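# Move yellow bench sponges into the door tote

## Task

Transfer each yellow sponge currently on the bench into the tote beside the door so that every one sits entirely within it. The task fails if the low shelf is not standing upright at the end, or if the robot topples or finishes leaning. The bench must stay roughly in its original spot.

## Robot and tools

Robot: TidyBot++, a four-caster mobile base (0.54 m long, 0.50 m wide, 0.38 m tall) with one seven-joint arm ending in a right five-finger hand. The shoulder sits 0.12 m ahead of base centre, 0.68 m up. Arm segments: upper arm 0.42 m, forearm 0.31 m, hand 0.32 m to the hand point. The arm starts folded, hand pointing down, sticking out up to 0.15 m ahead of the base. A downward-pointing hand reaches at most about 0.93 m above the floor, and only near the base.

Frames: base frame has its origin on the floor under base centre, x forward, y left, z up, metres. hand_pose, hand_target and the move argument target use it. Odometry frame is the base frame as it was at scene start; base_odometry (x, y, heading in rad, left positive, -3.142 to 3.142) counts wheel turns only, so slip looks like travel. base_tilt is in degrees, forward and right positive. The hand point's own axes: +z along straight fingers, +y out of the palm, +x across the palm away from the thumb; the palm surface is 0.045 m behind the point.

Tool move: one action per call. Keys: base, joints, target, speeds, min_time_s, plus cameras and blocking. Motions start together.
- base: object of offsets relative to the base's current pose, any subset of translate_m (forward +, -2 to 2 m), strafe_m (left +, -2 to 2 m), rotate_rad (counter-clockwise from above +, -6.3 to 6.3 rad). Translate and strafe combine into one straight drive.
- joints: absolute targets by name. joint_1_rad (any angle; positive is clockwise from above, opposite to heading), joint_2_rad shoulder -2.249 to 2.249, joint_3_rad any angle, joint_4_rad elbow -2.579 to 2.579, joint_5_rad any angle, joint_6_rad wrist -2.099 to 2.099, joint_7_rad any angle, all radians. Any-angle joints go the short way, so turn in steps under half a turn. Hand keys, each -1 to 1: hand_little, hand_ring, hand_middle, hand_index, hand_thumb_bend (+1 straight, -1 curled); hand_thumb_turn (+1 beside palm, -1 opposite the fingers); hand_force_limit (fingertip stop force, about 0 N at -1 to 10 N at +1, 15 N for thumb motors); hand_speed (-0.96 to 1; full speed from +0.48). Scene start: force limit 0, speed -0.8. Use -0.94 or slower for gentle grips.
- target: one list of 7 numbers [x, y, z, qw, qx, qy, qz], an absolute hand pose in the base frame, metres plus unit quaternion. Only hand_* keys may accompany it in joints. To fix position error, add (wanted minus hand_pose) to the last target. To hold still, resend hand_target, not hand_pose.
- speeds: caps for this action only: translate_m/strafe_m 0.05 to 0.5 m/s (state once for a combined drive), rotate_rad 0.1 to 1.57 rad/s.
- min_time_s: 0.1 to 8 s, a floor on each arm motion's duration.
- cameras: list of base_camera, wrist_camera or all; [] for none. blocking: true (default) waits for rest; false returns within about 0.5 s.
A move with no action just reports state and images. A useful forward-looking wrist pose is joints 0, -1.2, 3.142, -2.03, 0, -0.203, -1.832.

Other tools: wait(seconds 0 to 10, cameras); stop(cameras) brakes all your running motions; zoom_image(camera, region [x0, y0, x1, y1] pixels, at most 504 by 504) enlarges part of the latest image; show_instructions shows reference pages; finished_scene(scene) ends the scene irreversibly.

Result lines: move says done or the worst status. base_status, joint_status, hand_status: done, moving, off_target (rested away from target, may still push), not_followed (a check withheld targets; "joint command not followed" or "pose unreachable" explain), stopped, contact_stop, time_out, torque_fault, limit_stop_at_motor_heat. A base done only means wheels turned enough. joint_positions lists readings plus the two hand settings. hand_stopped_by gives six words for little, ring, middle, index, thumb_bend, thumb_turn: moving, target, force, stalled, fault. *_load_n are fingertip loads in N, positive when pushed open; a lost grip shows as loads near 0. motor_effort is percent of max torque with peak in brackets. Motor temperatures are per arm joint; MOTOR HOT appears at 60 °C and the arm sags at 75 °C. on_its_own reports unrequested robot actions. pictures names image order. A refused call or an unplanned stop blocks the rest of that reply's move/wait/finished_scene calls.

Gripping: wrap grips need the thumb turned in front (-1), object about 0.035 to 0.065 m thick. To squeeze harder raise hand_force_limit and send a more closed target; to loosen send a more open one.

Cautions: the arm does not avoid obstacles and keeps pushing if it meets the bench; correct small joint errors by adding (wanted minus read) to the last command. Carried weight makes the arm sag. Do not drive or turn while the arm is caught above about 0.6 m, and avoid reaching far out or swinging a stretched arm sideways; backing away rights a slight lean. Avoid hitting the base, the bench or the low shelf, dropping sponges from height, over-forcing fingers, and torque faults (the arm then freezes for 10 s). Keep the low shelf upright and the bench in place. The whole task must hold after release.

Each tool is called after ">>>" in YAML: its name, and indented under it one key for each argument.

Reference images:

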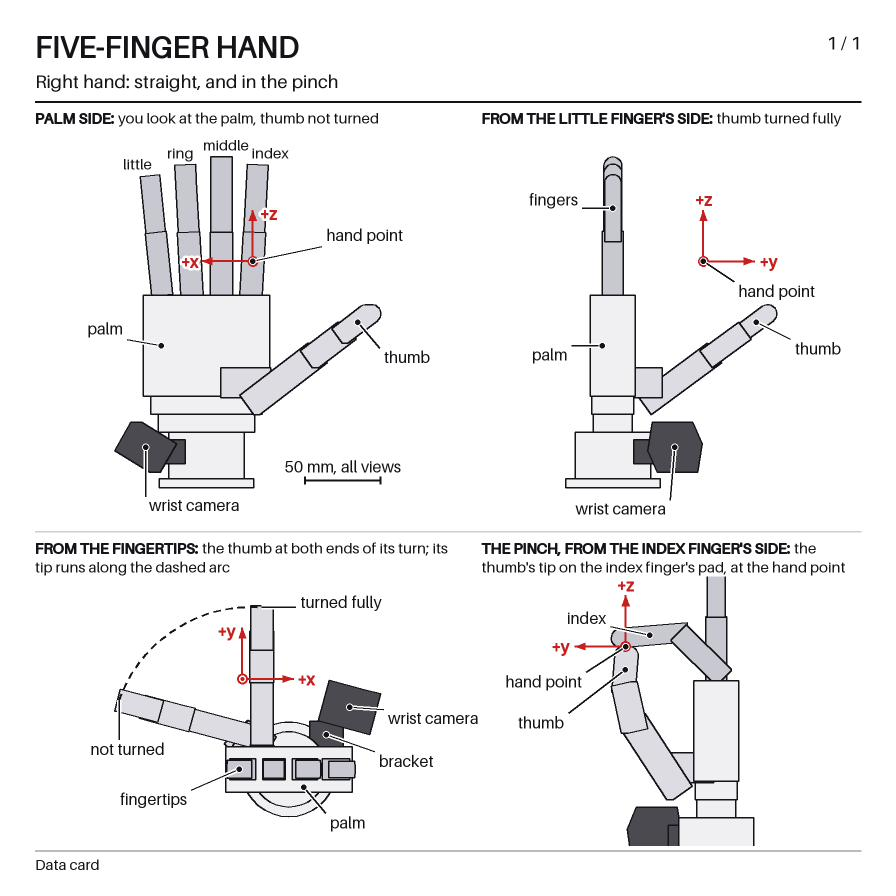

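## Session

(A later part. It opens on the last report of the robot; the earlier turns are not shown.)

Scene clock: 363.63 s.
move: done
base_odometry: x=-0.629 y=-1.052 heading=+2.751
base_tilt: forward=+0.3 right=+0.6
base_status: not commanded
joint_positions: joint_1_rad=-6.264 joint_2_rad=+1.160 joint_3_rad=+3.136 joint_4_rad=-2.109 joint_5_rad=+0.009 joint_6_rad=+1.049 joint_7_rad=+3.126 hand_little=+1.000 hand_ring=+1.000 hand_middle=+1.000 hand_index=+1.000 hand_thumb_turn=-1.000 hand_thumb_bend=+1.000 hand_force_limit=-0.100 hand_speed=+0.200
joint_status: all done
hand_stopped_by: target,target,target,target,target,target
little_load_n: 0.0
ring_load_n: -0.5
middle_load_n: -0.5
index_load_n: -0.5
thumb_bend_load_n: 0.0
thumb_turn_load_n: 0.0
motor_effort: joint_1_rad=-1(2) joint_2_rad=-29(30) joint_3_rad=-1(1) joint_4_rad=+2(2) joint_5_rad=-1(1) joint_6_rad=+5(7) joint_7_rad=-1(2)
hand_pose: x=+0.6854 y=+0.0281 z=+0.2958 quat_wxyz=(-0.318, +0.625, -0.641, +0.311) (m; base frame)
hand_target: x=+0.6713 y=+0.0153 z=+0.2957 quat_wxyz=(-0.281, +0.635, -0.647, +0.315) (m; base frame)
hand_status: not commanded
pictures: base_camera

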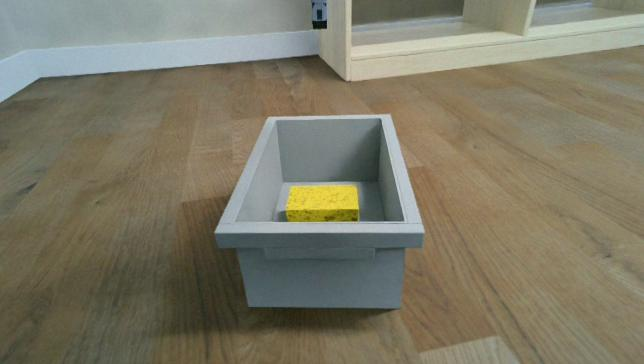

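>>> move:
  base: {"rotate_rad": 0.273}
  joints: {"joint_1_rad": -6.283, "joint_2_rad": -0.2, "joint_4_rad": -0.62, "joint_5_rad": -0.03, "joint_6_rad": -1.05, "joint_7_rad": 4.4, "hand_thumb_turn": 1}
  min_time_s: 2.5

>>> move:
  base: {"translate_m": -1.109, "strafe_m": -0.761}

>>> move:
  base: {"translate_m": -1.109, "strafe_m": -0.761}
  cameras: ["base_camera", "wrist_camera"]

Scene clock: 403.40 s.
move: done
base_odometry: x=-0.629 y=-1.052 heading=+3.024
base_tilt: forward=+0.3 right=+0.5
base_status: done
joint_positions: joint_1_rad=-6.286 joint_2_rad=-0.202 joint_3_rad=+3.137 joint_4_rad=-0.636 joint_5_rad=+0.004 joint_6_rad=-0.968 joint_7_rad=+4.325 hand_little=+1.000 hand_ring=+1.000 hand_middle=+1.000 hand_index=+1.000 hand_thumb_turn=+1.000 hand_thumb_bend=+1.000 hand_force_limit=-0.100 hand_speed=+0.200
joint_status: all done
hand_stopped_by: target,target,target,target,target,target
little_load_n: 0.0
ring_load_n: 0.0
middle_load_n: 0.0
index_load_n: 0.0
thumb_bend_load_n: -0.5
thumb_turn_load_n: 0.0
motor_effort: joint_1_rad=-2(5) joint_2_rad=-3(35) joint_3_rad=+0(2) joint_4_rad=+9(16) joint_5_rad=-1(3) joint_6_rad=+8(9) joint_7_rad=-1(3)
hand_pose: x=+0.4931 y=-0.0404 z=+1.3828 quat_wxyz=(-0.148, +0.633, -0.122, +0.750) (m; base frame)
hand_target: x=+0.4900 y=-0.0376 z=+1.3655 quat_wxyz=(-0.129, +0.663, -0.100, +0.731) (m; base frame)
hand_status: not commanded
pictures: none

Scene clock: 407.23 s.
move: done
base_odometry: x=+0.562 y=-0.427 heading=+3.024
base_tilt: forward=+0.2 right=+0.6
base_status: done
joint_positions: joint_1_rad=-6.286 joint_2_rad=-0.202 joint_3_rad=+3.137 joint_4_rad=-0.636 joint_5_rad=+0.004 joint_6_rad=-0.972 joint_7_rad=+4.326 hand_little=+1.000 hand_ring=+1.000 hand_middle=+1.000 hand_index=+1.000 hand_thumb_turn=+1.000 hand_thumb_bend=+1.000 hand_force_limit=-0.100 hand_speed=+0.200
joint_status: not commanded
hand_stopped_by: target,target,target,target,target,target
little_load_n: 0.0
ring_load_n: 0.0
middle_load_n: 0.0
index_load_n: 0.0
thumb_bend_load_n: 0.0
thumb_turn_load_n: 0.0
motor_effort: joint_1_rad=-1(2) joint_2_rad=-3(6) joint_3_rad=+0(2) joint_4_rad=+9(10) joint_5_rad=+0(2) joint_6_rad=+8(9) joint_7_rad=-2(2)
hand_pose: x=+0.4929 y=-0.0405 z=+1.3819 quat_wxyz=(-0.147, +0.635, -0.122, +0.749) (m; base frame)
hand_target: x=+0.4900 y=-0.0376 z=+1.3655 quat_wxyz=(-0.129, +0.663, -0.100, +0.731) (m; base frame)
hand_status: not commanded
pictures: none

Scene clock: 411.03 s.
move: done
base_odometry: x=+1.752 y=+0.199 heading=+3.024
base_tilt: forward=+0.2 right=+0.5
base_status: done
joint_positions: joint_1_rad=-6.286 joint_2_rad=-0.201 joint_3_rad=+3.137 joint_4_rad=-0.635 joint_5_rad=+0.004 joint_6_rad=-0.972 joint_7_rad=+4.326 hand_little=+1.000 hand_ring=+1.000 hand_middle=+1.000 hand_index=+1.000 hand_thumb_turn=+1.000 hand_thumb_bend=+1.000 hand_force_limit=-0.100 hand_speed=+0.200
joint_status: not commanded
hand_stopped_by: target,target,target,target,target,target
little_load_n: -0.5
ring_load_n: 0.0
middle_load_n: 0.0
index_load_n: 0.0
thumb_bend_load_n: 0.0
thumb_turn_load_n: 0.0
motor_effort: joint_1_rad=-1(2) joint_2_rad=-3(6) joint_3_rad=+0(1) joint_4_rad=+9(10) joint_5_rad=+0(1) joint_6_rad=+7(9) joint_7_rad=+0(2)
hand_pose: x=+0.4933 y=-0.0405 z=+1.3816 quat_wxyz=(-0.147, +0.635, -0.122, +0.749) (m; base frame)
hand_target: x=+0.4900 y=-0.0376 z=+1.3655 quat_wxyz=(-0.129, +0.663, -0.100, +0.731) (m; base frame)
hand_status: not commanded
pictures: base_camera, wrist_camera

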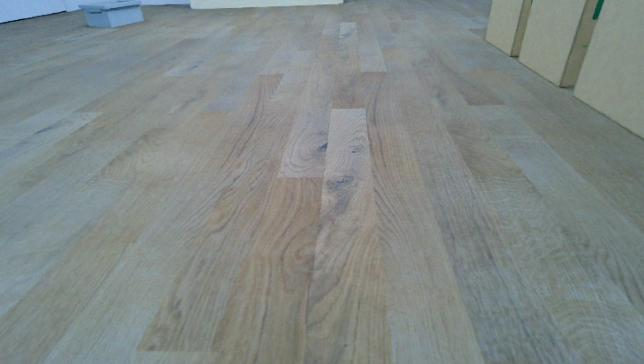

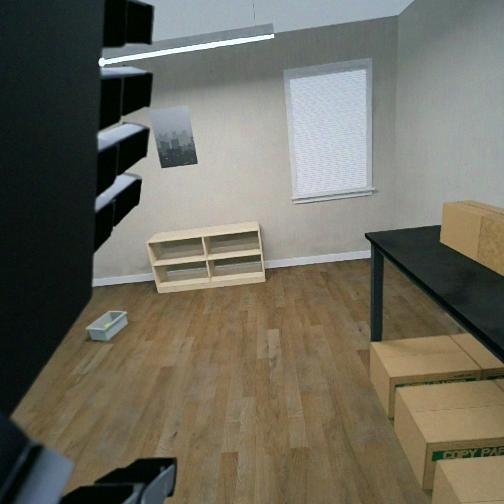

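>>> move:
  base: {"translate_m": 0.118, "strafe_m": -1.15}
  speeds: {"strafe_m": 0.35}
  cameras: ["base_camera", "wrist_camera"]

Scene clock: 424.30 s.
move: done
base_odometry: x=+1.770 y=+1.355 heading=+3.024
base_tilt: forward=+0.3 right=+0.5
base_status: done
joint_positions: joint_1_rad=-6.286 joint_2_rad=-0.201 joint_3_rad=+3.137 joint_4_rad=-0.635 joint_5_rad=+0.004 joint_6_rad=-0.972 joint_7_rad=+4.326 hand_little=+1.000 hand_ring=+1.000 hand_middle=+1.000 hand_index=+1.000 hand_thumb_turn=+1.000 hand_thumb_bend=+1.000 hand_force_limit=-0.100 hand_speed=+0.200
joint_status: not commanded
hand_stopped_by: target,target,target,target,target,target
little_load_n: 0.0
ring_load_n: 0.0
middle_load_n: 0.0
index_load_n: 0.0
thumb_bend_load_n: 0.0
thumb_turn_load_n: 0.0
motor_effort: joint_1_rad=-1(3) joint_2_rad=-3(3) joint_3_rad=+0(2) joint_4_rad=+9(10) joint_5_rad=-1(2) joint_6_rad=+7(8) joint_7_rad=-1(2)
hand_pose: x=+0.4933 y=-0.0405 z=+1.3816 quat_wxyz=(-0.147, +0.635, -0.122, +0.749) (m; base frame)
hand_target: x=+0.4900 y=-0.0376 z=+1.3655 quat_wxyz=(-0.129, +0.663, -0.100, +0.731) (m; base frame)
hand_status: not commanded
pictures: base_camera, wrist_camera

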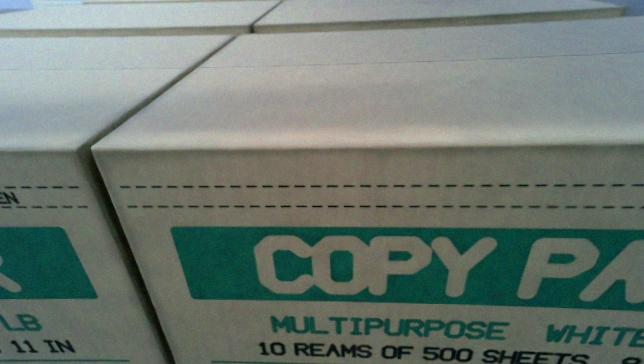

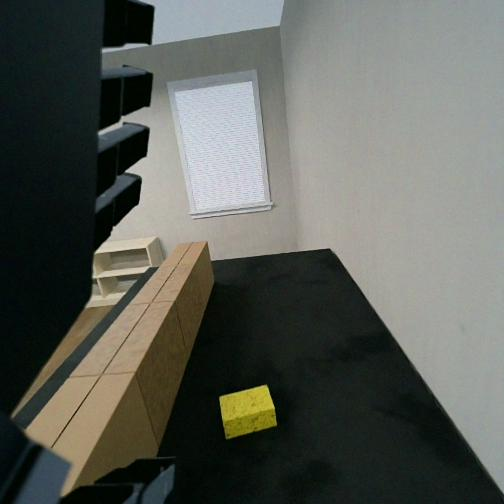

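>>> zoom_image:
  camera: "wrist_camera"
  region: [200, 360, 300, 460]

Scaled by 5.040.

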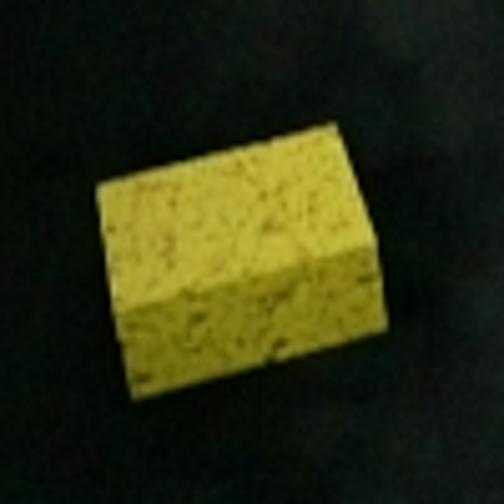

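>>> move:
  joints: {"joint_1_rad": -6.283, "joint_2_rad": -0.6, "joint_6_rad": -1.95}
  cameras: ["wrist_camera"]

Scene clock: 453.33 s.
move: done
base_odometry: x=+1.770 y=+1.355 heading=+3.024
base_tilt: forward=+0.2 right=+0.6
base_status: not commanded
joint_positions: joint_1_rad=-6.286 joint_2_rad=-0.596 joint_3_rad=+3.137 joint_4_rad=-0.632 joint_5_rad=+0.004 joint_6_rad=-1.868 joint_7_rad=+4.326 hand_little=+1.000 hand_ring=+1.000 hand_middle=+1.000 hand_index=+1.000 hand_thumb_turn=+1.000 hand_thumb_bend=+1.000 hand_force_limit=-0.100 hand_speed=+0.200
joint_status: all done
hand_stopped_by: target,target,target,target,target,target
little_load_n: 0.0
ring_load_n: 0.0
middle_load_n: 0.0
index_load_n: 0.0
thumb_bend_load_n: 0.0
thumb_turn_load_n: 0.0
motor_effort: joint_1_rad=-1(2) joint_2_rad=+13(16) joint_3_rad=+1(1) joint_4_rad=+4(10) joint_5_rad=-1(1) joint_6_rad=+7(8) joint_7_rad=-1(2)
hand_pose: x=+0.1818 y=-0.0422 z=+1.1904 quat_wxyz=(-0.111, +0.800, -0.154, +0.569) (m; base frame)
hand_target: x=+0.1672 y=-0.0381 z=+1.1741 quat_wxyz=(-0.094, +0.825, -0.118, +0.545) (m; base frame)
hand_status: not commanded
pictures: wrist_camera

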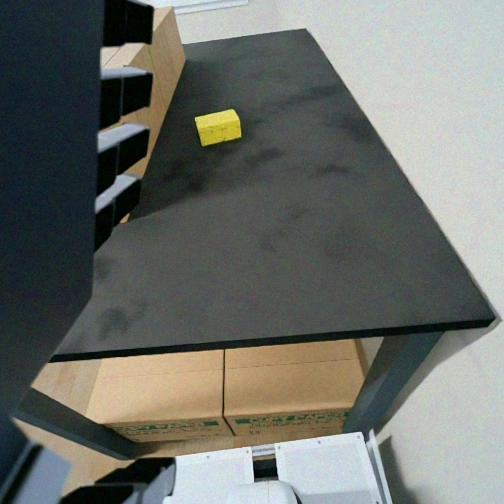

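>>> move:
  base: {"translate_m": -0.025}
  joints: {"joint_1_rad": -6.36, "joint_2_rad": 0.013, "joint_4_rad": -1.544, "joint_6_rad": -0.355, "joint_7_rad": 3.065}
  min_time_s: 3
  cameras: ["wrist_camera"]

Scene clock: 532.33 s.
move: done
base_odometry: x=+1.795 y=+1.352 heading=+3.024
base_tilt: forward=+0.3 right=+0.6
base_status: done
joint_positions: joint_1_rad=-6.335 joint_2_rad=-0.005 joint_3_rad=+3.137 joint_4_rad=-1.511 joint_5_rad=+0.004 joint_6_rad=-0.442 joint_7_rad=+3.141 hand_little=+1.000 hand_ring=+1.000 hand_middle=+1.000 hand_index=+1.000 hand_thumb_turn=+1.000 hand_thumb_bend=+1.000 hand_force_limit=-0.100 hand_speed=+0.200
joint_status: all done
hand_stopped_by: target,target,target,target,target,target
little_load_n: 0.0
ring_load_n: 0.0
middle_load_n: -0.5
index_load_n: 0.0
thumb_bend_load_n: 0.0
thumb_turn_load_n: 0.0
motor_effort: joint_1_rad=-1(3) joint_2_rad=-16(18) joint_3_rad=+0(1) joint_4_rad=+16(17) joint_5_rad=-1(1) joint_6_rad=+7(8) joint_7_rad=-1(2)
hand_pose: x=+0.7049 y=+0.0645 z=+0.9483 quat_wxyz=(-0.407, +0.602, -0.568, +0.387) (m; base frame)
hand_target: x=+0.7181 y=+0.0876 z=+0.9459 quat_wxyz=(-0.446, +0.572, -0.584, +0.366) (m; base frame)
hand_status: not commanded
pictures: wrist_camera

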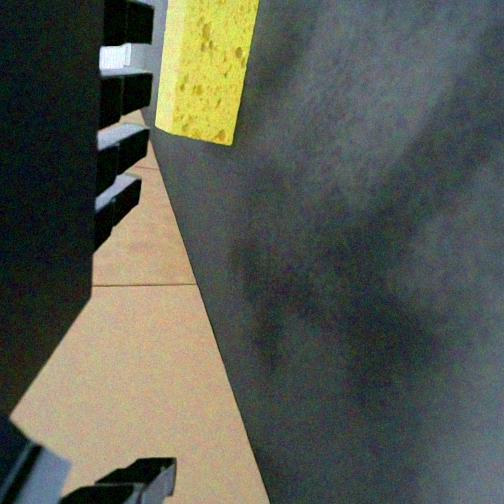

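>>> move:
  joints: {"joint_1_rad": -6.35, "joint_2_rad": 0.465, "joint_4_rad": -0.931, "joint_6_rad": -0.60}
  min_time_s: 3
  cameras: ["wrist_camera"]

Scene clock: 542.73 s.
move: done
base_odometry: x=+1.795 y=+1.352 heading=+3.024
base_tilt: forward=+0.2 right=+0.6
base_status: not commanded
joint_positions: joint_1_rad=-6.335 joint_2_rad=+0.427 joint_3_rad=+3.137 joint_4_rad=-0.957 joint_5_rad=+0.004 joint_6_rad=-0.519 joint_7_rad=+3.139 hand_little=+1.000 hand_ring=+1.000 hand_middle=+1.000 hand_index=+1.000 hand_thumb_turn=+1.000 hand_thumb_bend=+1.000 hand_force_limit=-0.100 hand_speed=+0.200
joint_status: all done
hand_stopped_by: target,target,target,target,target,target
little_load_n: 0.0
ring_load_n: 0.0
middle_load_n: 0.0
index_load_n: 0.0
thumb_bend_load_n: 0.0
thumb_turn_load_n: 0.0
motor_effort: joint_1_rad=-1(3) joint_2_rad=-28(29) joint_3_rad=+0(0) joint_4_rad=+15(17) joint_5_rad=-1(1) joint_6_rad=+7(9) joint_7_rad=-2(3)
hand_pose: x=+0.8840 y=+0.0737 z=+0.9611 quat_wxyz=(-0.421, +0.591, -0.560, +0.399) (m; base frame)
hand_target: x=+0.8821 y=+0.0945 z=+0.9283 quat_wxyz=(-0.419, +0.587, -0.601, +0.344) (m; base frame)
hand_status: not commanded
pictures: wrist_camera

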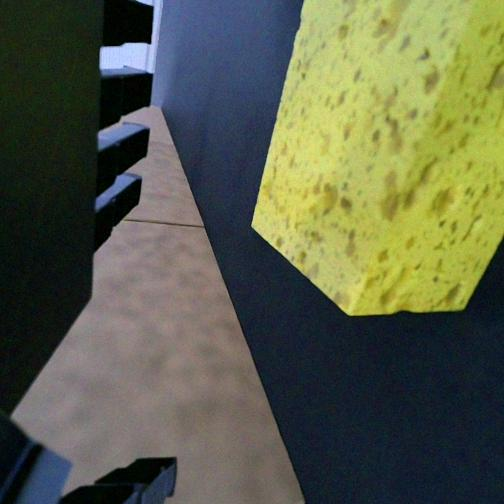

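>>> move:
  joints: {"joint_1_rad": -6.283, "hand_speed": -0.5, "hand_index": 0.5, "hand_middle": 0.5, "hand_ring": 0.5, "hand_little": 0.5}
  cameras: ["wrist_camera"]

Scene clock: 571.60 s.
move: done
base_odometry: x=+1.795 y=+1.352 heading=+3.024
base_tilt: forward=+0.2 right=+0.5
base_status: not commanded
joint_positions: joint_1_rad=-6.296 joint_2_rad=+0.427 joint_3_rad=+3.137 joint_4_rad=-0.957 joint_5_rad=+0.004 joint_6_rad=-0.522 joint_7_rad=+3.139 hand_little=+0.500 hand_ring=+0.500 hand_middle=+0.500 hand_index=+0.500 hand_thumb_turn=+1.000 hand_thumb_bend=+1.000 hand_force_limit=-0.100 hand_speed=-0.500
joint_status: all done
hand_stopped_by: target,target,target,target,target,target
little_load_n: 0.0
ring_load_n: 0.0
middle_load_n: 0.0
index_load_n: 0.0
thumb_bend_load_n: 0.0
thumb_turn_load_n: 0.0
motor_effort: joint_1_rad=-2(3) joint_2_rad=-28(28) joint_3_rad=+0(1) joint_4_rad=+16(16) joint_5_rad=-1(1) joint_6_rad=+7(8) joint_7_rad=-1(2)
hand_pose: x=+0.8860 y=+0.0443 z=+0.9606 quat_wxyz=(-0.413, +0.581, -0.572, +0.406) (m; base frame)
hand_target: x=+0.8867 y=+0.0432 z=+0.9283 quat_wxyz=(-0.407, +0.567, -0.621, +0.358) (m; base frame)
hand_status: not commanded
pictures: wrist_camera

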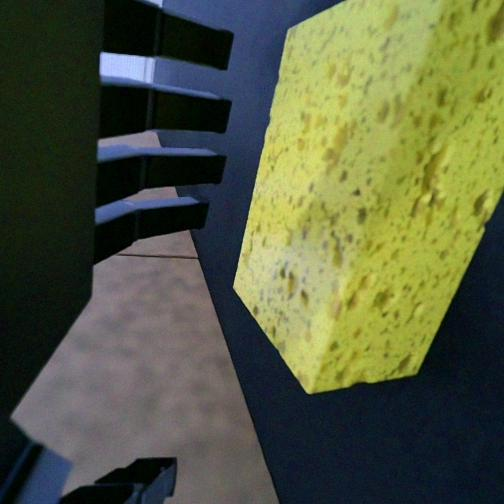

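>>> move:
  joints: {"joint_4_rad": -1.09, "joint_6_rad": -0.345}
  min_time_s: 1.5
  cameras: ["wrist_camera"]

Scene clock: 593.73 s.
move: done
base_odometry: x=+1.795 y=+1.352 heading=+3.024
base_tilt: forward=+0.3 right=+0.6
base_status: not commanded
joint_positions: joint_1_rad=-6.296 joint_2_rad=+0.427 joint_3_rad=+3.137 joint_4_rad=-1.053 joint_5_rad=+0.004 joint_6_rad=-0.431 joint_7_rad=+3.139 hand_little=+0.500 hand_ring=+0.500 hand_middle=+0.500 hand_index=+0.500 hand_thumb_turn=+1.000 hand_thumb_bend=+1.000 hand_force_limit=-0.100 hand_speed=-0.500
joint_status: all done
hand_stopped_by: target,target,target,target,target,target
little_load_n: 0.0
ring_load_n: 0.0
middle_load_n: 0.0
index_load_n: 0.0
thumb_bend_load_n: 0.0
thumb_turn_load_n: -0.5
motor_effort: joint_1_rad=-1(2) joint_2_rad=-28(29) joint_3_rad=+0(0) joint_4_rad=+16(17) joint_5_rad=-1(1) joint_6_rad=+8(9) joint_7_rad=-1(2)
hand_pose: x=+0.8893 y=+0.0446 z=+0.9290 quat_wxyz=(-0.412, +0.582, -0.573, +0.405) (m; base frame)
hand_target: x=+0.9082 y=+0.0412 z=+0.9053 quat_wxyz=(-0.435, +0.546, -0.603, +0.386) (m; base frame)
hand_status: not commanded
pictures: wrist_camera

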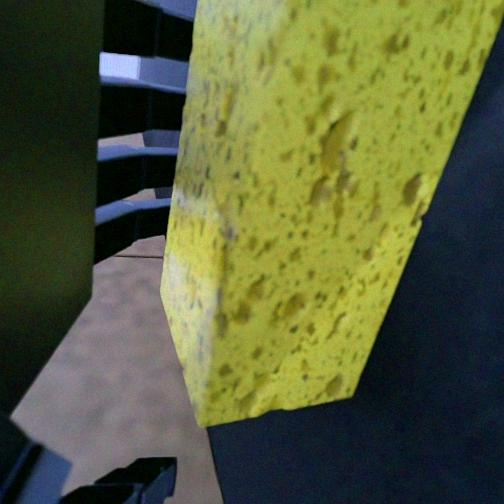

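>>> move:
  base: {"translate_m": -0.25}
  speeds: {"translate_m": 0.08}
  cameras: ["wrist_camera"]

Scene clock: 600.23 s.
move: done
base_odometry: x=+2.043 y=+1.323 heading=+3.024
base_tilt: forward=+0.3 right=+0.6
base_status: done
joint_positions: joint_1_rad=-6.296 joint_2_rad=+0.433 joint_3_rad=+3.137 joint_4_rad=-1.053 joint_5_rad=+0.004 joint_6_rad=-0.428 joint_7_rad=+3.139 hand_little=+0.500 hand_ring=+0.500 hand_middle=+0.500 hand_index=+0.500 hand_thumb_turn=+1.000 hand_thumb_bend=+1.000 hand_force_limit=-0.100 hand_speed=-0.500
joint_status: not commanded
hand_stopped_by: target,target,target,target,target,target
little_load_n: -0.5
ring_load_n: 0.0
middle_load_n: 0.0
index_load_n: 0.0
thumb_bend_load_n: 0.0
thumb_turn_load_n: 0.0
motor_effort: joint_1_rad=-1(2) joint_2_rad=-28(30) joint_3_rad=+0(0) joint_4_rad=+16(17) joint_5_rad=-1(2) joint_6_rad=+7(8) joint_7_rad=-2(2)
hand_pose: x=+0.8910 y=+0.0446 z=+0.9254 quat_wxyz=(-0.411, +0.583, -0.573, +0.404) (m; base frame)
hand_target: x=+0.9082 y=+0.0412 z=+0.9053 quat_wxyz=(-0.435, +0.546, -0.603, +0.386) (m; base frame)
hand_status: not commanded
pictures: wrist_camera

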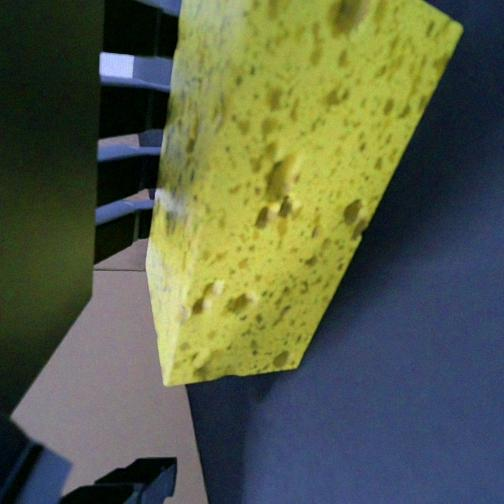

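>>> move:
  base: {"translate_m": 0.025}
  speeds: {"translate_m": 0.1}
  joints: {"hand_index": 1, "hand_middle": 1, "hand_ring": 1, "hand_little": 1}

>>> move:
  joints: {"joint_2_rad": 0.20, "joint_4_rad": -1.0, "hand_speed": 0.2, "hand_thumb_turn": -1}
  min_time_s: 1.5
  cameras: ["wrist_camera"]

Scene clock: 611.13 s.
move: done
base_odometry: x=+2.018 y=+1.326 heading=+3.024
base_tilt: forward=+0.2 right=+0.6
base_status: done
joint_positions: joint_1_rad=-6.296 joint_2_rad=+0.440 joint_3_rad=+3.137 joint_4_rad=-1.055 joint_5_rad=+0.004 joint_6_rad=-0.426 joint_7_rad=+3.139 hand_little=+1.000 hand_ring=+1.000 hand_middle=+1.000 hand_index=+1.000 hand_thumb_turn=+1.000 hand_thumb_bend=+1.000 hand_force_limit=-0.100 hand_speed=-0.500
joint_status: all done
hand_stopped_by: target,target,target,target,target,target
little_load_n: 0.0
ring_load_n: 0.0
middle_load_n: -0.5
index_load_n: 0.0
thumb_bend_load_n: 0.0
thumb_turn_load_n: 0.0
motor_effort: joint_1_rad=-2(2) joint_2_rad=-28(31) joint_3_rad=+0(1) joint_4_rad=+15(17) joint_5_rad=+0(1) joint_6_rad=+8(8) joint_7_rad=-1(2)
hand_pose: x=+0.8930 y=+0.0446 z=+0.9191 quat_wxyz=(-0.409, +0.584, -0.575, +0.402) (m; base frame)
hand_target: x=+0.9082 y=+0.0412 z=+0.9053 quat_wxyz=(-0.435, +0.546, -0.603, +0.386) (m; base frame)
hand_status: not commanded
pictures: none

Scene clock: 613.03 s.
move: done
base_odometry: x=+2.018 y=+1.326 heading=+3.024
base_tilt: forward=+0.2 right=+0.6
base_status: not commanded
joint_positions: joint_1_rad=-6.296 joint_2_rad=+0.221 joint_3_rad=+3.137 joint_4_rad=-1.021 joint_5_rad=+0.004 joint_6_rad=-0.423 joint_7_rad=+3.136 hand_little=+1.000 hand_ring=+1.000 hand_middle=+1.000 hand_index=+1.000 hand_thumb_turn=-1.000 hand_thumb_bend=+1.000 hand_force_limit=-0.100 hand_speed=+0.200
joint_status: all done
hand_stopped_by: target,target,target,target,target,target
little_load_n: 0.0
ring_load_n: 0.0
middle_load_n: 0.0
index_load_n: 0.0
thumb_bend_load_n: 0.0
thumb_turn_load_n: 0.0
motor_effort: joint_1_rad=-2(2) joint_2_rad=-22(29) joint_3_rad=+0(1) joint_4_rad=+16(17) joint_5_rad=-1(1) joint_6_rad=+7(9) joint_7_rad=-2(2)
hand_pose: x=+0.8231 y=+0.0439 z=+1.1039 quat_wxyz=(-0.481, +0.526, -0.519, +0.471) (m; base frame)
hand_target: x=+0.8187 y=+0.0412 z=+1.1598 quat_wxyz=(-0.534, +0.470, -0.516, +0.477) (m; base frame)
hand_status: not commanded
pictures: wrist_camera

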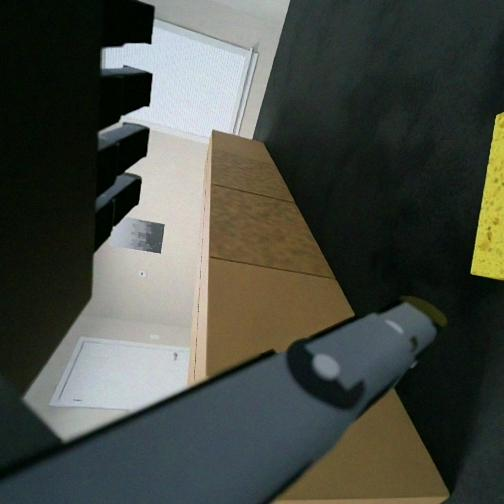

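>>> move:
  base: {"translate_m": 0.15}
  speeds: {"translate_m": 0.15}
  joints: {"joint_1_rad": -6.283, "joint_2_rad": 0.38, "joint_4_rad": -0.461, "joint_6_rad": -1.508}
  min_time_s: 1.5
  cameras: ["wrist_camera"]

Scene clock: 627.63 s.
move: done
base_odometry: x=+1.869 y=+1.344 heading=+3.024
base_tilt: forward=+0.3 right=+0.5
base_status: done
joint_positions: joint_1_rad=-6.296 joint_2_rad=+0.354 joint_3_rad=+3.137 joint_4_rad=-0.488 joint_5_rad=+0.004 joint_6_rad=-1.428 joint_7_rad=+3.136 hand_little=+1.000 hand_ring=+1.000 hand_middle=+1.000 hand_index=+1.000 hand_thumb_turn=-1.000 hand_thumb_bend=+1.000 hand_force_limit=-0.100 hand_speed=+0.200
joint_status: all done
hand_stopped_by: target,target,target,target,target,target
little_load_n: 0.0
ring_load_n: -0.5
middle_load_n: 0.0
index_load_n: 0.0
thumb_bend_load_n: 0.0
thumb_turn_load_n: 0.0
motor_effort: joint_1_rad=-1(2) joint_2_rad=-22(26) joint_3_rad=+0(0) joint_4_rad=+12(16) joint_5_rad=-1(1) joint_6_rad=+6(9) joint_7_rad=-1(2)
hand_pose: x=+0.7066 y=+0.0410 z=+1.0326 quat_wxyz=(-0.301, +0.644, -0.638, +0.296) (m; base frame)
hand_target: x=+0.6975 y=+0.0462 z=+1.0159 quat_wxyz=(-0.293, +0.630, -0.674, +0.252) (m; base frame)
hand_status: not commanded
pictures: wrist_camera

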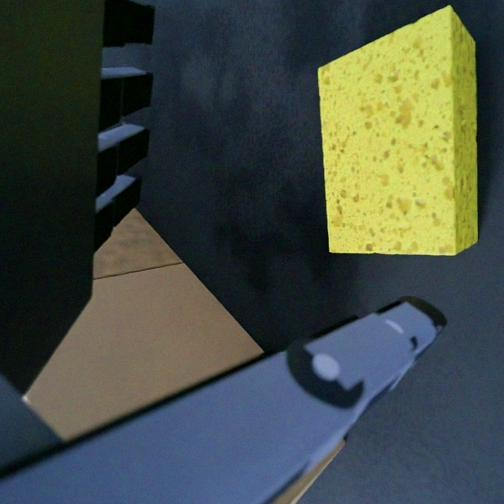

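>>> move:
  joints: {"joint_1_rad": -5.95, "joint_2_rad": 0.53, "joint_4_rad": -0.305, "joint_5_rad": -0.672, "joint_6_rad": -1.692, "joint_7_rad": 3.794}
  min_time_s: 2
  cameras: ["wrist_camera"]

Scene clock: 657.10 s.
move: done
base_odometry: x=+1.869 y=+1.344 heading=+3.024
base_tilt: forward=+0.3 right=+0.6
base_status: not commanded
joint_positions: joint_1_rad=-5.970 joint_2_rad=+0.492 joint_3_rad=+3.137 joint_4_rad=-0.331 joint_5_rad=-0.598 joint_6_rad=-1.615 joint_7_rad=+3.720 hand_little=+1.000 hand_ring=+1.000 hand_middle=+1.000 hand_index=+1.000 hand_thumb_turn=-1.000 hand_thumb_bend=+1.000 hand_force_limit=-0.100 hand_speed=+0.200
joint_status: all done
hand_stopped_by: target,target,target,target,target,target
little_load_n: 0.5
ring_load_n: 0.0
middle_load_n: 0.0
index_load_n: 0.0
thumb_bend_load_n: 0.0
thumb_turn_load_n: 0.5
motor_effort: joint_1_rad=-1(3) joint_2_rad=-25(26) joint_3_rad=-1(2) joint_4_rad=+11(13) joint_5_rad=-4(5) joint_6_rad=+5(7) joint_7_rad=-1(3)
hand_pose: x=+0.6971 y=-0.0016 z=+1.0157 quat_wxyz=(-0.367, +0.782, -0.453, +0.219) (m; base frame)
hand_target: x=+0.6868 y=+0.0001 z=+0.9991 quat_wxyz=(-0.369, +0.810, -0.416, +0.187) (m; base frame)
hand_status: not commanded
pictures: wrist_camera

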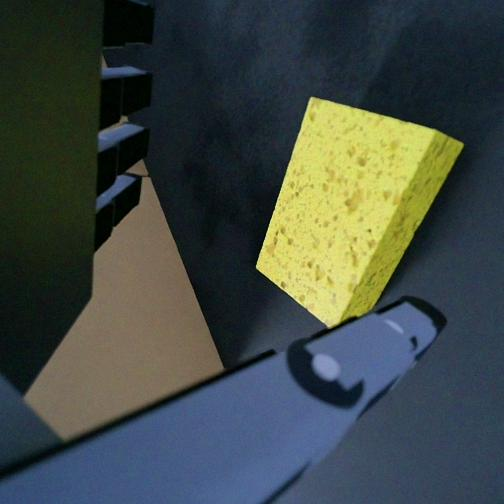

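>>> move:
  joints: {"joint_1_rad": -5.95, "joint_2_rad": 0.334, "joint_4_rad": -0.786, "joint_5_rad": -0.685, "joint_6_rad": -1.30, "joint_7_rad": 3.955}
  min_time_s: 2.5
  cameras: ["wrist_camera"]

Scene clock: 665.03 s.
move: done
base_odometry: x=+1.869 y=+1.344 heading=+3.024
base_tilt: forward=+0.3 right=+0.5
base_status: not commanded
joint_positions: joint_1_rad=-5.970 joint_2_rad=+0.372 joint_3_rad=+3.137 joint_4_rad=-0.753 joint_5_rad=-0.610 joint_6_rad=-1.382 joint_7_rad=+3.881 hand_little=+1.000 hand_ring=+1.000 hand_middle=+1.000 hand_index=+1.000 hand_thumb_turn=-1.000 hand_thumb_bend=+1.000 hand_force_limit=-0.100 hand_speed=+0.200
joint_status: all done
hand_stopped_by: target,target,target,target,target,target
little_load_n: 0.0
ring_load_n: 0.0
middle_load_n: 0.0
index_load_n: 0.0
thumb_bend_load_n: 0.0
thumb_turn_load_n: 0.0
motor_effort: joint_1_rad=-1(3) joint_2_rad=-24(27) joint_3_rad=-1(1) joint_4_rad=+14(14) joint_5_rad=-5(6) joint_6_rad=+5(6) joint_7_rad=-1(3)
hand_pose: x=+0.6997 y=-0.0020 z=+0.9561 quat_wxyz=(-0.365, +0.783, -0.457, +0.211) (m; base frame)
hand_target: x=+0.7104 y=-0.0028 z=+0.9862 quat_wxyz=(-0.397, +0.769, -0.431, +0.255) (m; base frame)
hand_status: not commanded
pictures: wrist_camera

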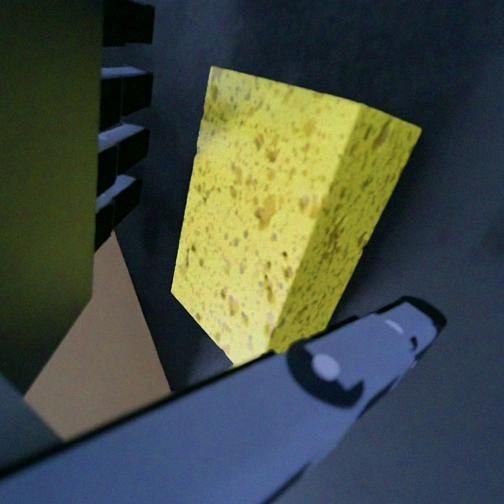

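>>> move:
  joints: {"hand_force_limit": -0.1, "hand_speed": -0.88, "hand_index": 0.2, "hand_middle": 0.2, "hand_thumb_bend": 0.35}
  cameras: ["wrist_camera"]

>>> move:
  joints: {"joint_2_rad": 0.14}
  min_time_s: 1.2
  cameras: ["wrist_camera"]

Scene clock: 674.80 s.
move: off_target
base_odometry: x=+1.869 y=+1.344 heading=+3.024
base_tilt: forward=+0.3 right=+0.6
base_status: not commanded
joint_positions: joint_1_rad=-5.970 joint_2_rad=+0.372 joint_3_rad=+3.137 joint_4_rad=-0.753 joint_5_rad=-0.610 joint_6_rad=-1.379 joint_7_rad=+3.881 hand_little=+1.000 hand_ring=+1.000 hand_middle=+0.289 hand_index=+0.277 hand_thumb_turn=-1.000 hand_thumb_bend=+0.638 hand_force_limit=-0.100 hand_speed=-0.880
joint_status: hand_middle off_target (ended at +0.289, target +0.200); hand_index off_target (ended at +0.277, target +0.200); hand_thumb_bend off_target (ended at +0.638, target +0.350); the others done
hand_stopped_by: target,target,force,force,force,target
little_load_n: 0.0
ring_load_n: -0.5
middle_load_n: 5.0
index_load_n: 6.5
thumb_bend_load_n: 9.5
thumb_turn_load_n: -0.5
motor_effort: joint_1_rad=+0(2) joint_2_rad=-24(24) joint_3_rad=-1(1) joint_4_rad=+14(14) joint_5_rad=-5(5) joint_6_rad=+4(5) joint_7_rad=-1(2)
hand_pose: x=+0.7004 y=-0.0020 z=+0.9565 quat_wxyz=(-0.366, +0.783, -0.457, +0.211) (m; base frame)
hand_target: x=+0.7104 y=-0.0028 z=+0.9862 quat_wxyz=(-0.397, +0.769, -0.431, +0.255) (m; base frame)
hand_status: not commanded
pictures: wrist_camera

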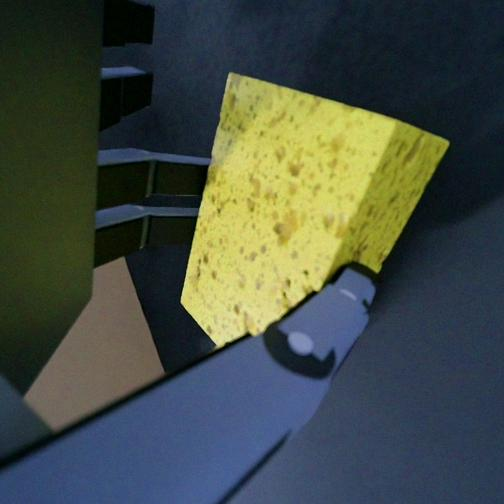

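Scene clock: 676.37 s.
move: done
base_odometry: x=+1.869 y=+1.344 heading=+3.024
base_tilt: forward=+0.3 right=+0.6
base_status: not commanded
joint_positions: joint_1_rad=-5.970 joint_2_rad=+0.163 joint_3_rad=+3.137 joint_4_rad=-0.756 joint_5_rad=-0.612 joint_6_rad=-1.379 joint_7_rad=+3.881 hand_little=+1.000 hand_ring=+1.000 hand_middle=+0.289 hand_index=+0.277 hand_thumb_turn=-1.000 hand_thumb_bend=+0.638 hand_force_limit=-0.100 hand_speed=-0.880
joint_status: all done
hand_stopped_by: target,target,force,force,force,target
little_load_n: -0.5
ring_load_n: 0.0
middle_load_n: 5.0
index_load_n: 6.5
thumb_bend_load_n: 9.5
thumb_turn_load_n: -0.5
motor_effort: joint_1_rad=-1(2) joint_2_rad=-17(26) joint_3_rad=+0(1) joint_4_rad=+12(14) joint_5_rad=-5(5) joint_6_rad=+6(6) joint_7_rad=+0(2)
hand_pose: x=+0.6343 y=+0.0199 z=+1.0645 quat_wxyz=(-0.385, +0.769, -0.411, +0.301) (m; base frame)
hand_target: x=+0.6451 y=+0.0198 z=+1.0884 quat_wxyz=(-0.410, +0.755, -0.385, +0.338) (m; base frame)
hand_status: not commanded
pictures: wrist_camera

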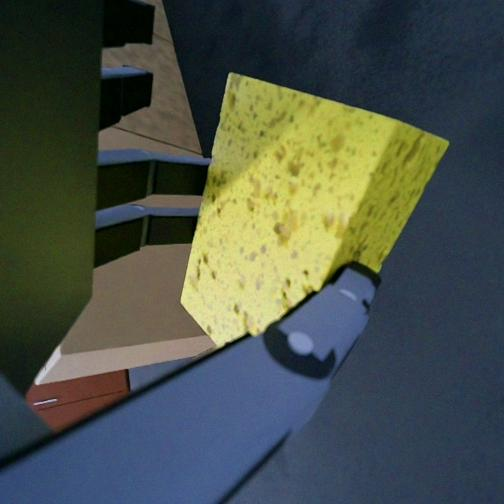

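>>> move:
  base: {"translate_m": -0.1}
  joints: {"joint_1_rad": -6.283, "joint_2_rad": -0.33, "joint_4_rad": -1.108, "joint_5_rad": 0.07, "joint_6_rad": -1.35, "joint_7_rad": 3.06}
  min_time_s: 2.5

>>> move:
  base: {"strafe_m": 1.15}
  speeds: {"strafe_m": 0.45}

>>> move:
  base: {"translate_m": 1.09, "strafe_m": 0.78, "rotate_rad": -0.273}
  speeds: {"rotate_rad": 0.3}
  cameras: ["base_camera"]

>>> move:
  base: {"translate_m": 0.895, "strafe_m": 0.74}
  cameras: ["base_camera"]

Scene clock: 697.73 s.
move: done
base_odometry: x=+1.968 y=+1.332 heading=+3.024
base_tilt: forward=+0.2 right=+0.6
base_status: done
joint_positions: joint_1_rad=-6.259 joint_2_rad=-0.314 joint_3_rad=+3.137 joint_4_rad=-1.077 joint_5_rad=+0.000 joint_6_rad=-1.379 joint_7_rad=+3.135 hand_little=+1.000 hand_ring=+1.000 hand_middle=+0.289 hand_index=+0.277 hand_thumb_turn=-1.000 hand_thumb_bend=+0.638 hand_force_limit=-0.100 hand_speed=-0.880
joint_status: all done
hand_stopped_by: target,target,force,force,force,target
little_load_n: 0.0
ring_load_n: 0.0
middle_load_n: 5.0
index_load_n: 6.5
thumb_bend_load_n: 9.5
thumb_turn_load_n: -0.5
motor_effort: joint_1_rad=+0(4) joint_2_rad=-3(21) joint_3_rad=+1(1) joint_4_rad=+11(14) joint_5_rad=-1(6) joint_6_rad=+7(7) joint_7_rad=-3(3)
hand_pose: x=+0.4454 y=+0.0267 z=+1.0848 quat_wxyz=(-0.336, +0.613, -0.628, +0.342) (m; base frame)
hand_target: x=+0.4475 y=+0.0138 z=+1.0835 quat_wxyz=(-0.334, +0.585, -0.649, +0.353) (m; base frame)
hand_status: not commanded
pictures: none

Scene clock: 701.57 s.
move: done
base_odometry: x=+1.833 y=+0.190 heading=+3.024
base_tilt: forward=+0.2 right=+0.5
base_status: done
joint_positions: joint_1_rad=-6.260 joint_2_rad=-0.314 joint_3_rad=+3.137 joint_4_rad=-1.077 joint_5_rad=+0.005 joint_6_rad=-1.379 joint_7_rad=+3.134 hand_little=+1.000 hand_ring=+1.000 hand_middle=+0.289 hand_index=+0.277 hand_thumb_turn=-1.000 hand_thumb_bend=+0.638 hand_force_limit=-0.100 hand_speed=-0.880
joint_status: not commanded
hand_stopped_by: target,target,force,force,force,target
little_load_n: 0.0
ring_load_n: 0.0
middle_load_n: 5.0
index_load_n: 7.0
thumb_bend_load_n: 9.5
thumb_turn_load_n: -0.5
motor_effort: joint_1_rad=+0(2) joint_2_rad=-2(3) joint_3_rad=+1(2) joint_4_rad=+12(13) joint_5_rad=-1(2) joint_6_rad=+7(7) joint_7_rad=-2(2)
hand_pose: x=+0.4453 y=+0.0252 z=+1.0847 quat_wxyz=(-0.335, +0.612, -0.629, +0.343) (m; base frame)
hand_target: x=+0.4475 y=+0.0138 z=+1.0835 quat_wxyz=(-0.334, +0.585, -0.649, +0.353) (m; base frame)
hand_status: not commanded
pictures: none

Scene clock: 705.30 s.
move: done
base_odometry: x=+0.660 y=-0.457 heading=+2.751
base_tilt: forward=+0.2 right=+0.6
base_status: done
joint_positions: joint_1_rad=-6.260 joint_2_rad=-0.321 joint_3_rad=+3.137 joint_4_rad=-1.078 joint_5_rad=+0.008 joint_6_rad=-1.379 joint_7_rad=+3.134 hand_little=+1.000 hand_ring=+1.000 hand_middle=+0.289 hand_index=+0.277 hand_thumb_turn=-1.000 hand_thumb_bend=+0.638 hand_force_limit=-0.100 hand_speed=-0.880
joint_status: not commanded
hand_stopped_by: target,target,force,force,force,target
little_load_n: 0.0
ring_load_n: 0.0
middle_load_n: 5.0
index_load_n: 6.5
thumb_bend_load_n: 9.5
thumb_turn_load_n: -0.5
motor_effort: joint_1_rad=-1(3) joint_2_rad=-2(4) joint_3_rad=+0(2) joint_4_rad=+11(13) joint_5_rad=-1(2) joint_6_rad=+7(7) joint_7_rad=-1(3)
hand_pose: x=+0.4425 y=+0.0247 z=+1.0866 quat_wxyz=(-0.336, +0.611, -0.628, +0.346) (m; base frame)
hand_target: x=+0.4475 y=+0.0138 z=+1.0835 quat_wxyz=(-0.334, +0.585, -0.649, +0.353) (m; base frame)
hand_status: not commanded
pictures: base_camera

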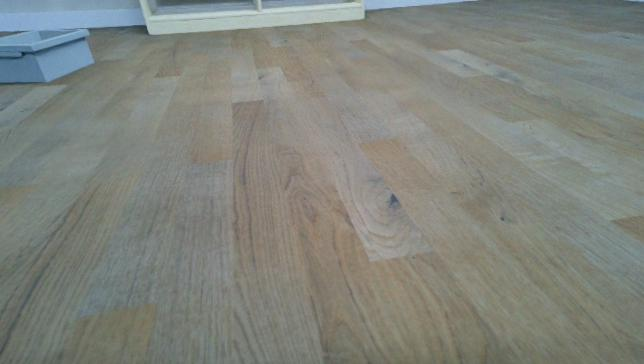

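Scene clock: 708.90 s.
move: done
base_odometry: x=-0.450 y=-0.801 heading=+2.751
base_tilt: forward=+0.3 right=+0.6
base_status: done
joint_positions: joint_1_rad=-6.261 joint_2_rad=-0.324 joint_3_rad=+3.137 joint_4_rad=-1.078 joint_5_rad=+0.008 joint_6_rad=-1.379 joint_7_rad=+3.134 hand_little=+1.000 hand_ring=+1.000 hand_middle=+0.289 hand_index=+0.277 hand_thumb_turn=-1.000 hand_thumb_bend=+0.638 hand_force_limit=-0.100 hand_speed=-0.880
joint_status: not commanded
hand_stopped_by: target,target,force,force,force,target
little_load_n: 0.0
ring_load_n: 0.0
middle_load_n: 5.0
index_load_n: 6.5
thumb_bend_load_n: 10.0
thumb_turn_load_n: -0.5
motor_effort: joint_1_rad=-1(2) joint_2_rad=-2(5) joint_3_rad=+0(1) joint_4_rad=+11(13) joint_5_rad=-1(2) joint_6_rad=+7(8) joint_7_rad=-2(2)
hand_pose: x=+0.4414 y=+0.0246 z=+1.0872 quat_wxyz=(-0.337, +0.610, -0.628, +0.347) (m; base frame)
hand_target: x=+0.4475 y=+0.0138 z=+1.0835 quat_wxyz=(-0.334, +0.585, -0.649, +0.353) (m; base frame)
hand_status: not commanded
pictures: base_camera

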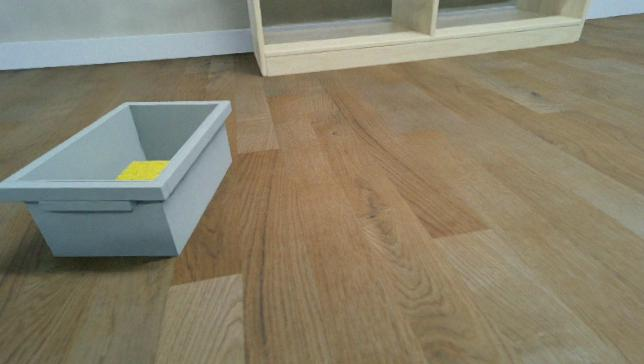

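>>> move:
  base: {"translate_m": 0.08, "strafe_m": 0.256}
  speeds: {"strafe_m": 0.3}
  cameras: ["base_camera"]

Scene clock: 715.73 s.
move: done
base_odometry: x=-0.621 y=-1.007 heading=+2.751
base_tilt: forward=+0.3 right=+0.5
base_status: done
joint_positions: joint_1_rad=-6.261 joint_2_rad=-0.324 joint_3_rad=+3.137 joint_4_rad=-1.078 joint_5_rad=+0.010 joint_6_rad=-1.379 joint_7_rad=+3.134 hand_little=+1.000 hand_ring=+1.000 hand_middle=+0.289 hand_index=+0.277 hand_thumb_turn=-1.000 hand_thumb_bend=+0.638 hand_force_limit=-0.100 hand_speed=-0.880
joint_status: not commanded
hand_stopped_by: target,target,force,force,force,target
little_load_n: 0.0
ring_load_n: 0.0
middle_load_n: 5.0
index_load_n: 7.0
thumb_bend_load_n: 10.0
thumb_turn_load_n: -0.5
motor_effort: joint_1_rad=-2(2) joint_2_rad=-2(3) joint_3_rad=+0(2) joint_4_rad=+11(13) joint_5_rad=-1(2) joint_6_rad=+6(7) joint_7_rad=-1(2)
hand_pose: x=+0.4414 y=+0.0242 z=+1.0872 quat_wxyz=(-0.336, +0.610, -0.628, +0.347) (m; base frame)
hand_target: x=+0.4475 y=+0.0138 z=+1.0835 quat_wxyz=(-0.334, +0.585, -0.649, +0.353) (m; base frame)
hand_status: not commanded
pictures: base_camera

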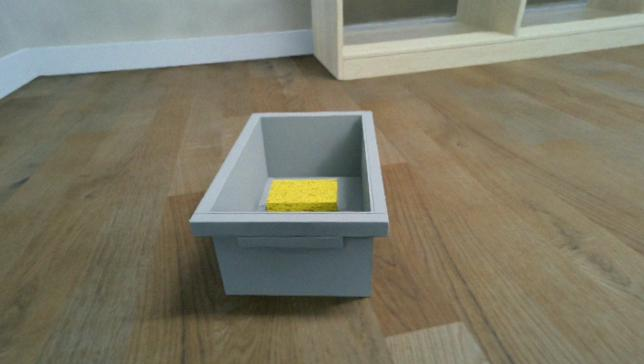

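>>> move:
  base: {"translate_m": 0.02, "strafe_m": 0.03}
  speeds: {"strafe_m": 0.15}
  joints: {"joint_1_rad": -6.283, "joint_2_rad": 1.128, "joint_4_rad": -2.13, "joint_5_rad": 0.0, "joint_6_rad": 0.989, "joint_7_rad": 3.15}
  min_time_s: 4.5
  cameras: ["base_camera"]

Scene clock: 726.97 s.
move: done
base_odometry: x=-0.651 y=-1.027 heading=+2.751
base_tilt: forward=+0.3 right=+0.6
base_status: done
joint_positions: joint_1_rad=-6.262 joint_2_rad=+1.096 joint_3_rad=+3.137 joint_4_rad=-2.109 joint_5_rad=+0.010 joint_6_rad=+0.903 joint_7_rad=+3.134 hand_little=+1.000 hand_ring=+1.000 hand_middle=+0.289 hand_index=+0.277 hand_thumb_turn=-1.000 hand_thumb_bend=+0.638 hand_force_limit=-0.100 hand_speed=-0.880
joint_status: all done
hand_stopped_by: target,target,force,force,force,target
little_load_n: -0.5
ring_load_n: 0.0
middle_load_n: 5.0
index_load_n: 6.5
thumb_bend_load_n: 9.5
thumb_turn_load_n: -0.5
motor_effort: joint_1_rad=-1(3) joint_2_rad=-28(30) joint_3_rad=+0(2) joint_4_rad=+2(16) joint_5_rad=+0(2) joint_6_rad=+5(8) joint_7_rad=-2(3)
hand_pose: x=+0.6733 y=+0.0256 z=+0.3012 quat_wxyz=(-0.290, +0.640, -0.652, +0.287) (m; base frame)
hand_target: x=+0.6705 y=+0.0313 z=+0.2965 quat_wxyz=(-0.297, +0.643, -0.638, +0.300) (m; base frame)
hand_status: not commanded
pictures: base_camera

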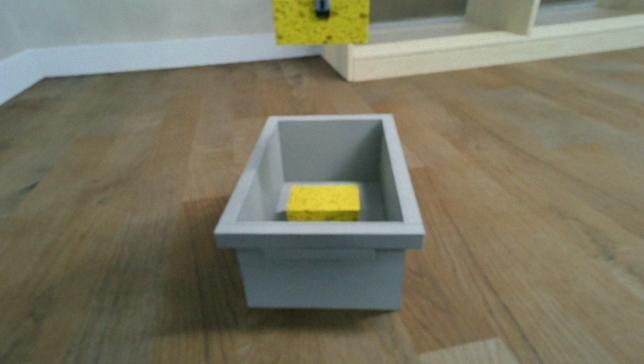

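>>> move:
  joints: {"joint_1_rad": -6.283, "joint_2_rad": 1.4435, "joint_4_rad": -1.936, "joint_6_rad": 1.11}
  min_time_s: 2.2

>>> move:
  joints: {"joint_2_rad": 1.675, "joint_4_rad": -1.73, "joint_6_rad": 1.13}
  min_time_s: 2.5
  cameras: ["base_camera"]

Scene clock: 733.90 s.
move: done
base_odometry: x=-0.651 y=-1.027 heading=+2.751
base_tilt: forward=+0.2 right=+0.5
base_status: not commanded
joint_positions: joint_1_rad=-6.262 joint_2_rad=+1.405 joint_3_rad=+3.137 joint_4_rad=-1.957 joint_5_rad=+0.010 joint_6_rad=+1.027 joint_7_rad=+3.134 hand_little=+1.000 hand_ring=+1.000 hand_middle=+0.289 hand_index=+0.277 hand_thumb_turn=-1.000 hand_thumb_bend=+0.638 hand_force_limit=-0.100 hand_speed=-0.880
joint_status: all done
hand_stopped_by: target,target,force,force,force,target
little_load_n: 0.0
ring_load_n: 0.0
middle_load_n: 5.0
index_load_n: 6.5
thumb_bend_load_n: 9.5
thumb_turn_load_n: -0.5
motor_effort: joint_1_rad=-2(3) joint_2_rad=-29(30) joint_3_rad=-1(1) joint_4_rad=+0(4) joint_5_rad=-1(1) joint_6_rad=+5(7) joint_7_rad=-1(2)
hand_pose: x=+0.6563 y=+0.0262 z=+0.1784 quat_wxyz=(-0.279, +0.644, -0.657, +0.276) (m; base frame)
hand_target: x=+0.6700 y=+0.0313 z=+0.1763 quat_wxyz=(-0.297, +0.644, -0.638, +0.300) (m; base frame)
hand_status: not commanded
pictures: none

Scene clock: 736.70 s.
move: done
base_odometry: x=-0.651 y=-1.027 heading=+2.751
base_tilt: forward=+0.2 right=+0.5
base_status: not commanded
joint_positions: joint_1_rad=-6.262 joint_2_rad=+1.624 joint_3_rad=+3.137 joint_4_rad=-1.750 joint_5_rad=+0.010 joint_6_rad=+1.057 joint_7_rad=+3.134 hand_little=+1.000 hand_ring=+1.000 hand_middle=+0.289 hand_index=+0.277 hand_thumb_turn=-1.000 hand_thumb_bend=+0.638 hand_force_limit=-0.100 hand_speed=-0.880
joint_status: all done
hand_stopped_by: target,target,force,force,force,target
little_load_n: 0.0
ring_load_n: 0.0
middle_load_n: 5.0
index_load_n: 6.5
thumb_bend_load_n: 9.5
thumb_turn_load_n: -0.5
motor_effort: joint_1_rad=-1(3) joint_2_rad=-28(30) joint_3_rad=+0(1) joint_4_rad=+0(1) joint_5_rad=-1(1) joint_6_rad=+4(6) joint_7_rad=-1(2)
hand_pose: x=+0.6627 y=+0.0262 z=+0.0911 quat_wxyz=(-0.285, +0.641, -0.655, +0.282) (m; base frame)
hand_target: x=+0.6620 y=+0.0314 z=+0.0799 quat_wxyz=(-0.296, +0.644, -0.639, +0.298) (m; base frame)
hand_status: not commanded
pictures: base_camera

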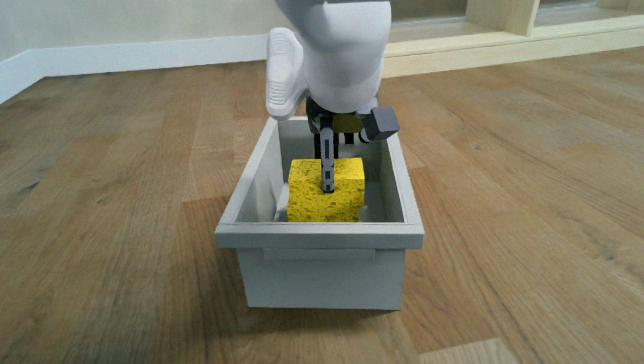

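>>> move:
  joints: {"hand_speed": -0.7, "hand_index": 1, "hand_middle": 1, "hand_thumb_bend": 1}

>>> move:
  joints: {"joint_1_rad": -6.283, "joint_2_rad": 1.4435, "joint_4_rad": -1.936, "joint_6_rad": 1.11}
  min_time_s: 1.8

>>> move:
  joints: {"joint_2_rad": 1.128, "joint_4_rad": -2.13, "joint_6_rad": 0.989}
  min_time_s: 1.5
  cameras: ["base_camera"]

Scene clock: 742.83 s.
move: done
base_odometry: x=-0.651 y=-1.027 heading=+2.751
base_tilt: forward=+0.3 right=+0.5
base_status: not commanded
joint_positions: joint_1_rad=-6.262 joint_2_rad=+1.634 joint_3_rad=+3.137 joint_4_rad=-1.750 joint_5_rad=+0.010 joint_6_rad=+1.057 joint_7_rad=+3.134 hand_little=+1.000 hand_ring=+1.000 hand_middle=+1.000 hand_index=+1.000 hand_thumb_turn=-1.000 hand_thumb_bend=+1.000 hand_force_limit=-0.100 hand_speed=-0.700
joint_status: all done
hand_stopped_by: target,target,target,target,target,target
little_load_n: 0.0
ring_load_n: 0.0
middle_load_n: 0.0
index_load_n: 0.0
thumb_bend_load_n: 0.0
thumb_turn_load_n: 0.0
motor_effort: joint_1_rad=-2(2) joint_2_rad=-29(30) joint_3_rad=-1(1) joint_4_rad=+0(1) joint_5_rad=-1(1) joint_6_rad=+5(6) joint_7_rad=-1(2)
hand_pose: x=+0.6570 y=+0.0263 z=+0.0858 quat_wxyz=(-0.282, +0.642, -0.656, +0.279) (m; base frame)
hand_target: x=+0.6620 y=+0.0314 z=+0.0799 quat_wxyz=(-0.296, +0.644, -0.639, +0.298) (m; base frame)
hand_status: not commanded
pictures: none

Scene clock: 744.97 s.
move: done
base_odometry: x=-0.651 y=-1.027 heading=+2.751
base_tilt: forward=+0.3 right=+0.5
base_status: not commanded
joint_positions: joint_1_rad=-6.262 joint_2_rad=+1.480 joint_3_rad=+3.137 joint_4_rad=-1.916 joint_5_rad=+0.010 joint_6_rad=+1.057 joint_7_rad=+3.134 hand_little=+1.000 hand_ring=+1.000 hand_middle=+1.000 hand_index=+1.000 hand_thumb_turn=-1.000 hand_thumb_bend=+1.000 hand_force_limit=-0.100 hand_speed=-0.700
joint_status: all done
hand_stopped_by: target,target,target,target,target,target
little_load_n: 0.0
ring_load_n: 0.0
middle_load_n: 0.0
index_load_n: 0.0
thumb_bend_load_n: 0.0
thumb_turn_load_n: 0.0
motor_effort: joint_1_rad=-1(3) joint_2_rad=-29(30) joint_3_rad=-1(1) joint_4_rad=+0(2) joint_5_rad=-1(1) joint_6_rad=+6(7) joint_7_rad=+0(3)
hand_pose: x=+0.6494 y=+0.0266 z=+0.1490 quat_wxyz=(-0.278, +0.644, -0.658, +0.275) (m; base frame)
hand_target: x=+0.6700 y=+0.0313 z=+0.1763 quat_wxyz=(-0.297, +0.644, -0.638, +0.300) (m; base frame)
hand_status: not commanded
pictures: none

Scene clock: 746.80 s.
move: done
base_odometry: x=-0.651 y=-1.027 heading=+2.751
base_tilt: forward=+0.2 right=+0.5
base_status: not commanded
joint_positions: joint_1_rad=-6.262 joint_2_rad=+1.160 joint_3_rad=+3.137 joint_4_rad=-2.109 joint_5_rad=+0.010 joint_6_rad=+1.057 joint_7_rad=+3.134 hand_little=+1.000 hand_ring=+1.000 hand_middle=+1.000 hand_index=+1.000 hand_thumb_turn=-1.000 hand_thumb_bend=+1.000 hand_force_limit=-0.100 hand_speed=-0.700
joint_status: all done
hand_stopped_by: target,target,target,target,target,target
little_load_n: 0.0
ring_load_n: 0.0
middle_load_n: 0.0
index_load_n: 0.0
thumb_bend_load_n: 0.0
thumb_turn_load_n: 0.0
motor_effort: joint_1_rad=-1(2) joint_2_rad=-29(31) joint_3_rad=+0(1) joint_4_rad=+2(2) joint_5_rad=-1(1) joint_6_rad=+7(7) joint_7_rad=-1(2)
hand_pose: x=+0.6873 y=+0.0258 z=+0.2974 quat_wxyz=(-0.318, +0.626, -0.638, +0.315) (m; base frame)
hand_target: x=+0.6705 y=+0.0313 z=+0.2965 quat_wxyz=(-0.297, +0.643, -0.638, +0.300) (m; base frame)
hand_status: not commanded
pictures: base_camera

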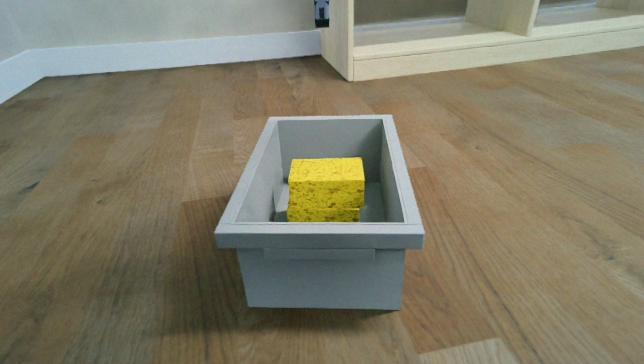

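>>> finished_scene:
  scene: 2

The scene is finished: the task was done.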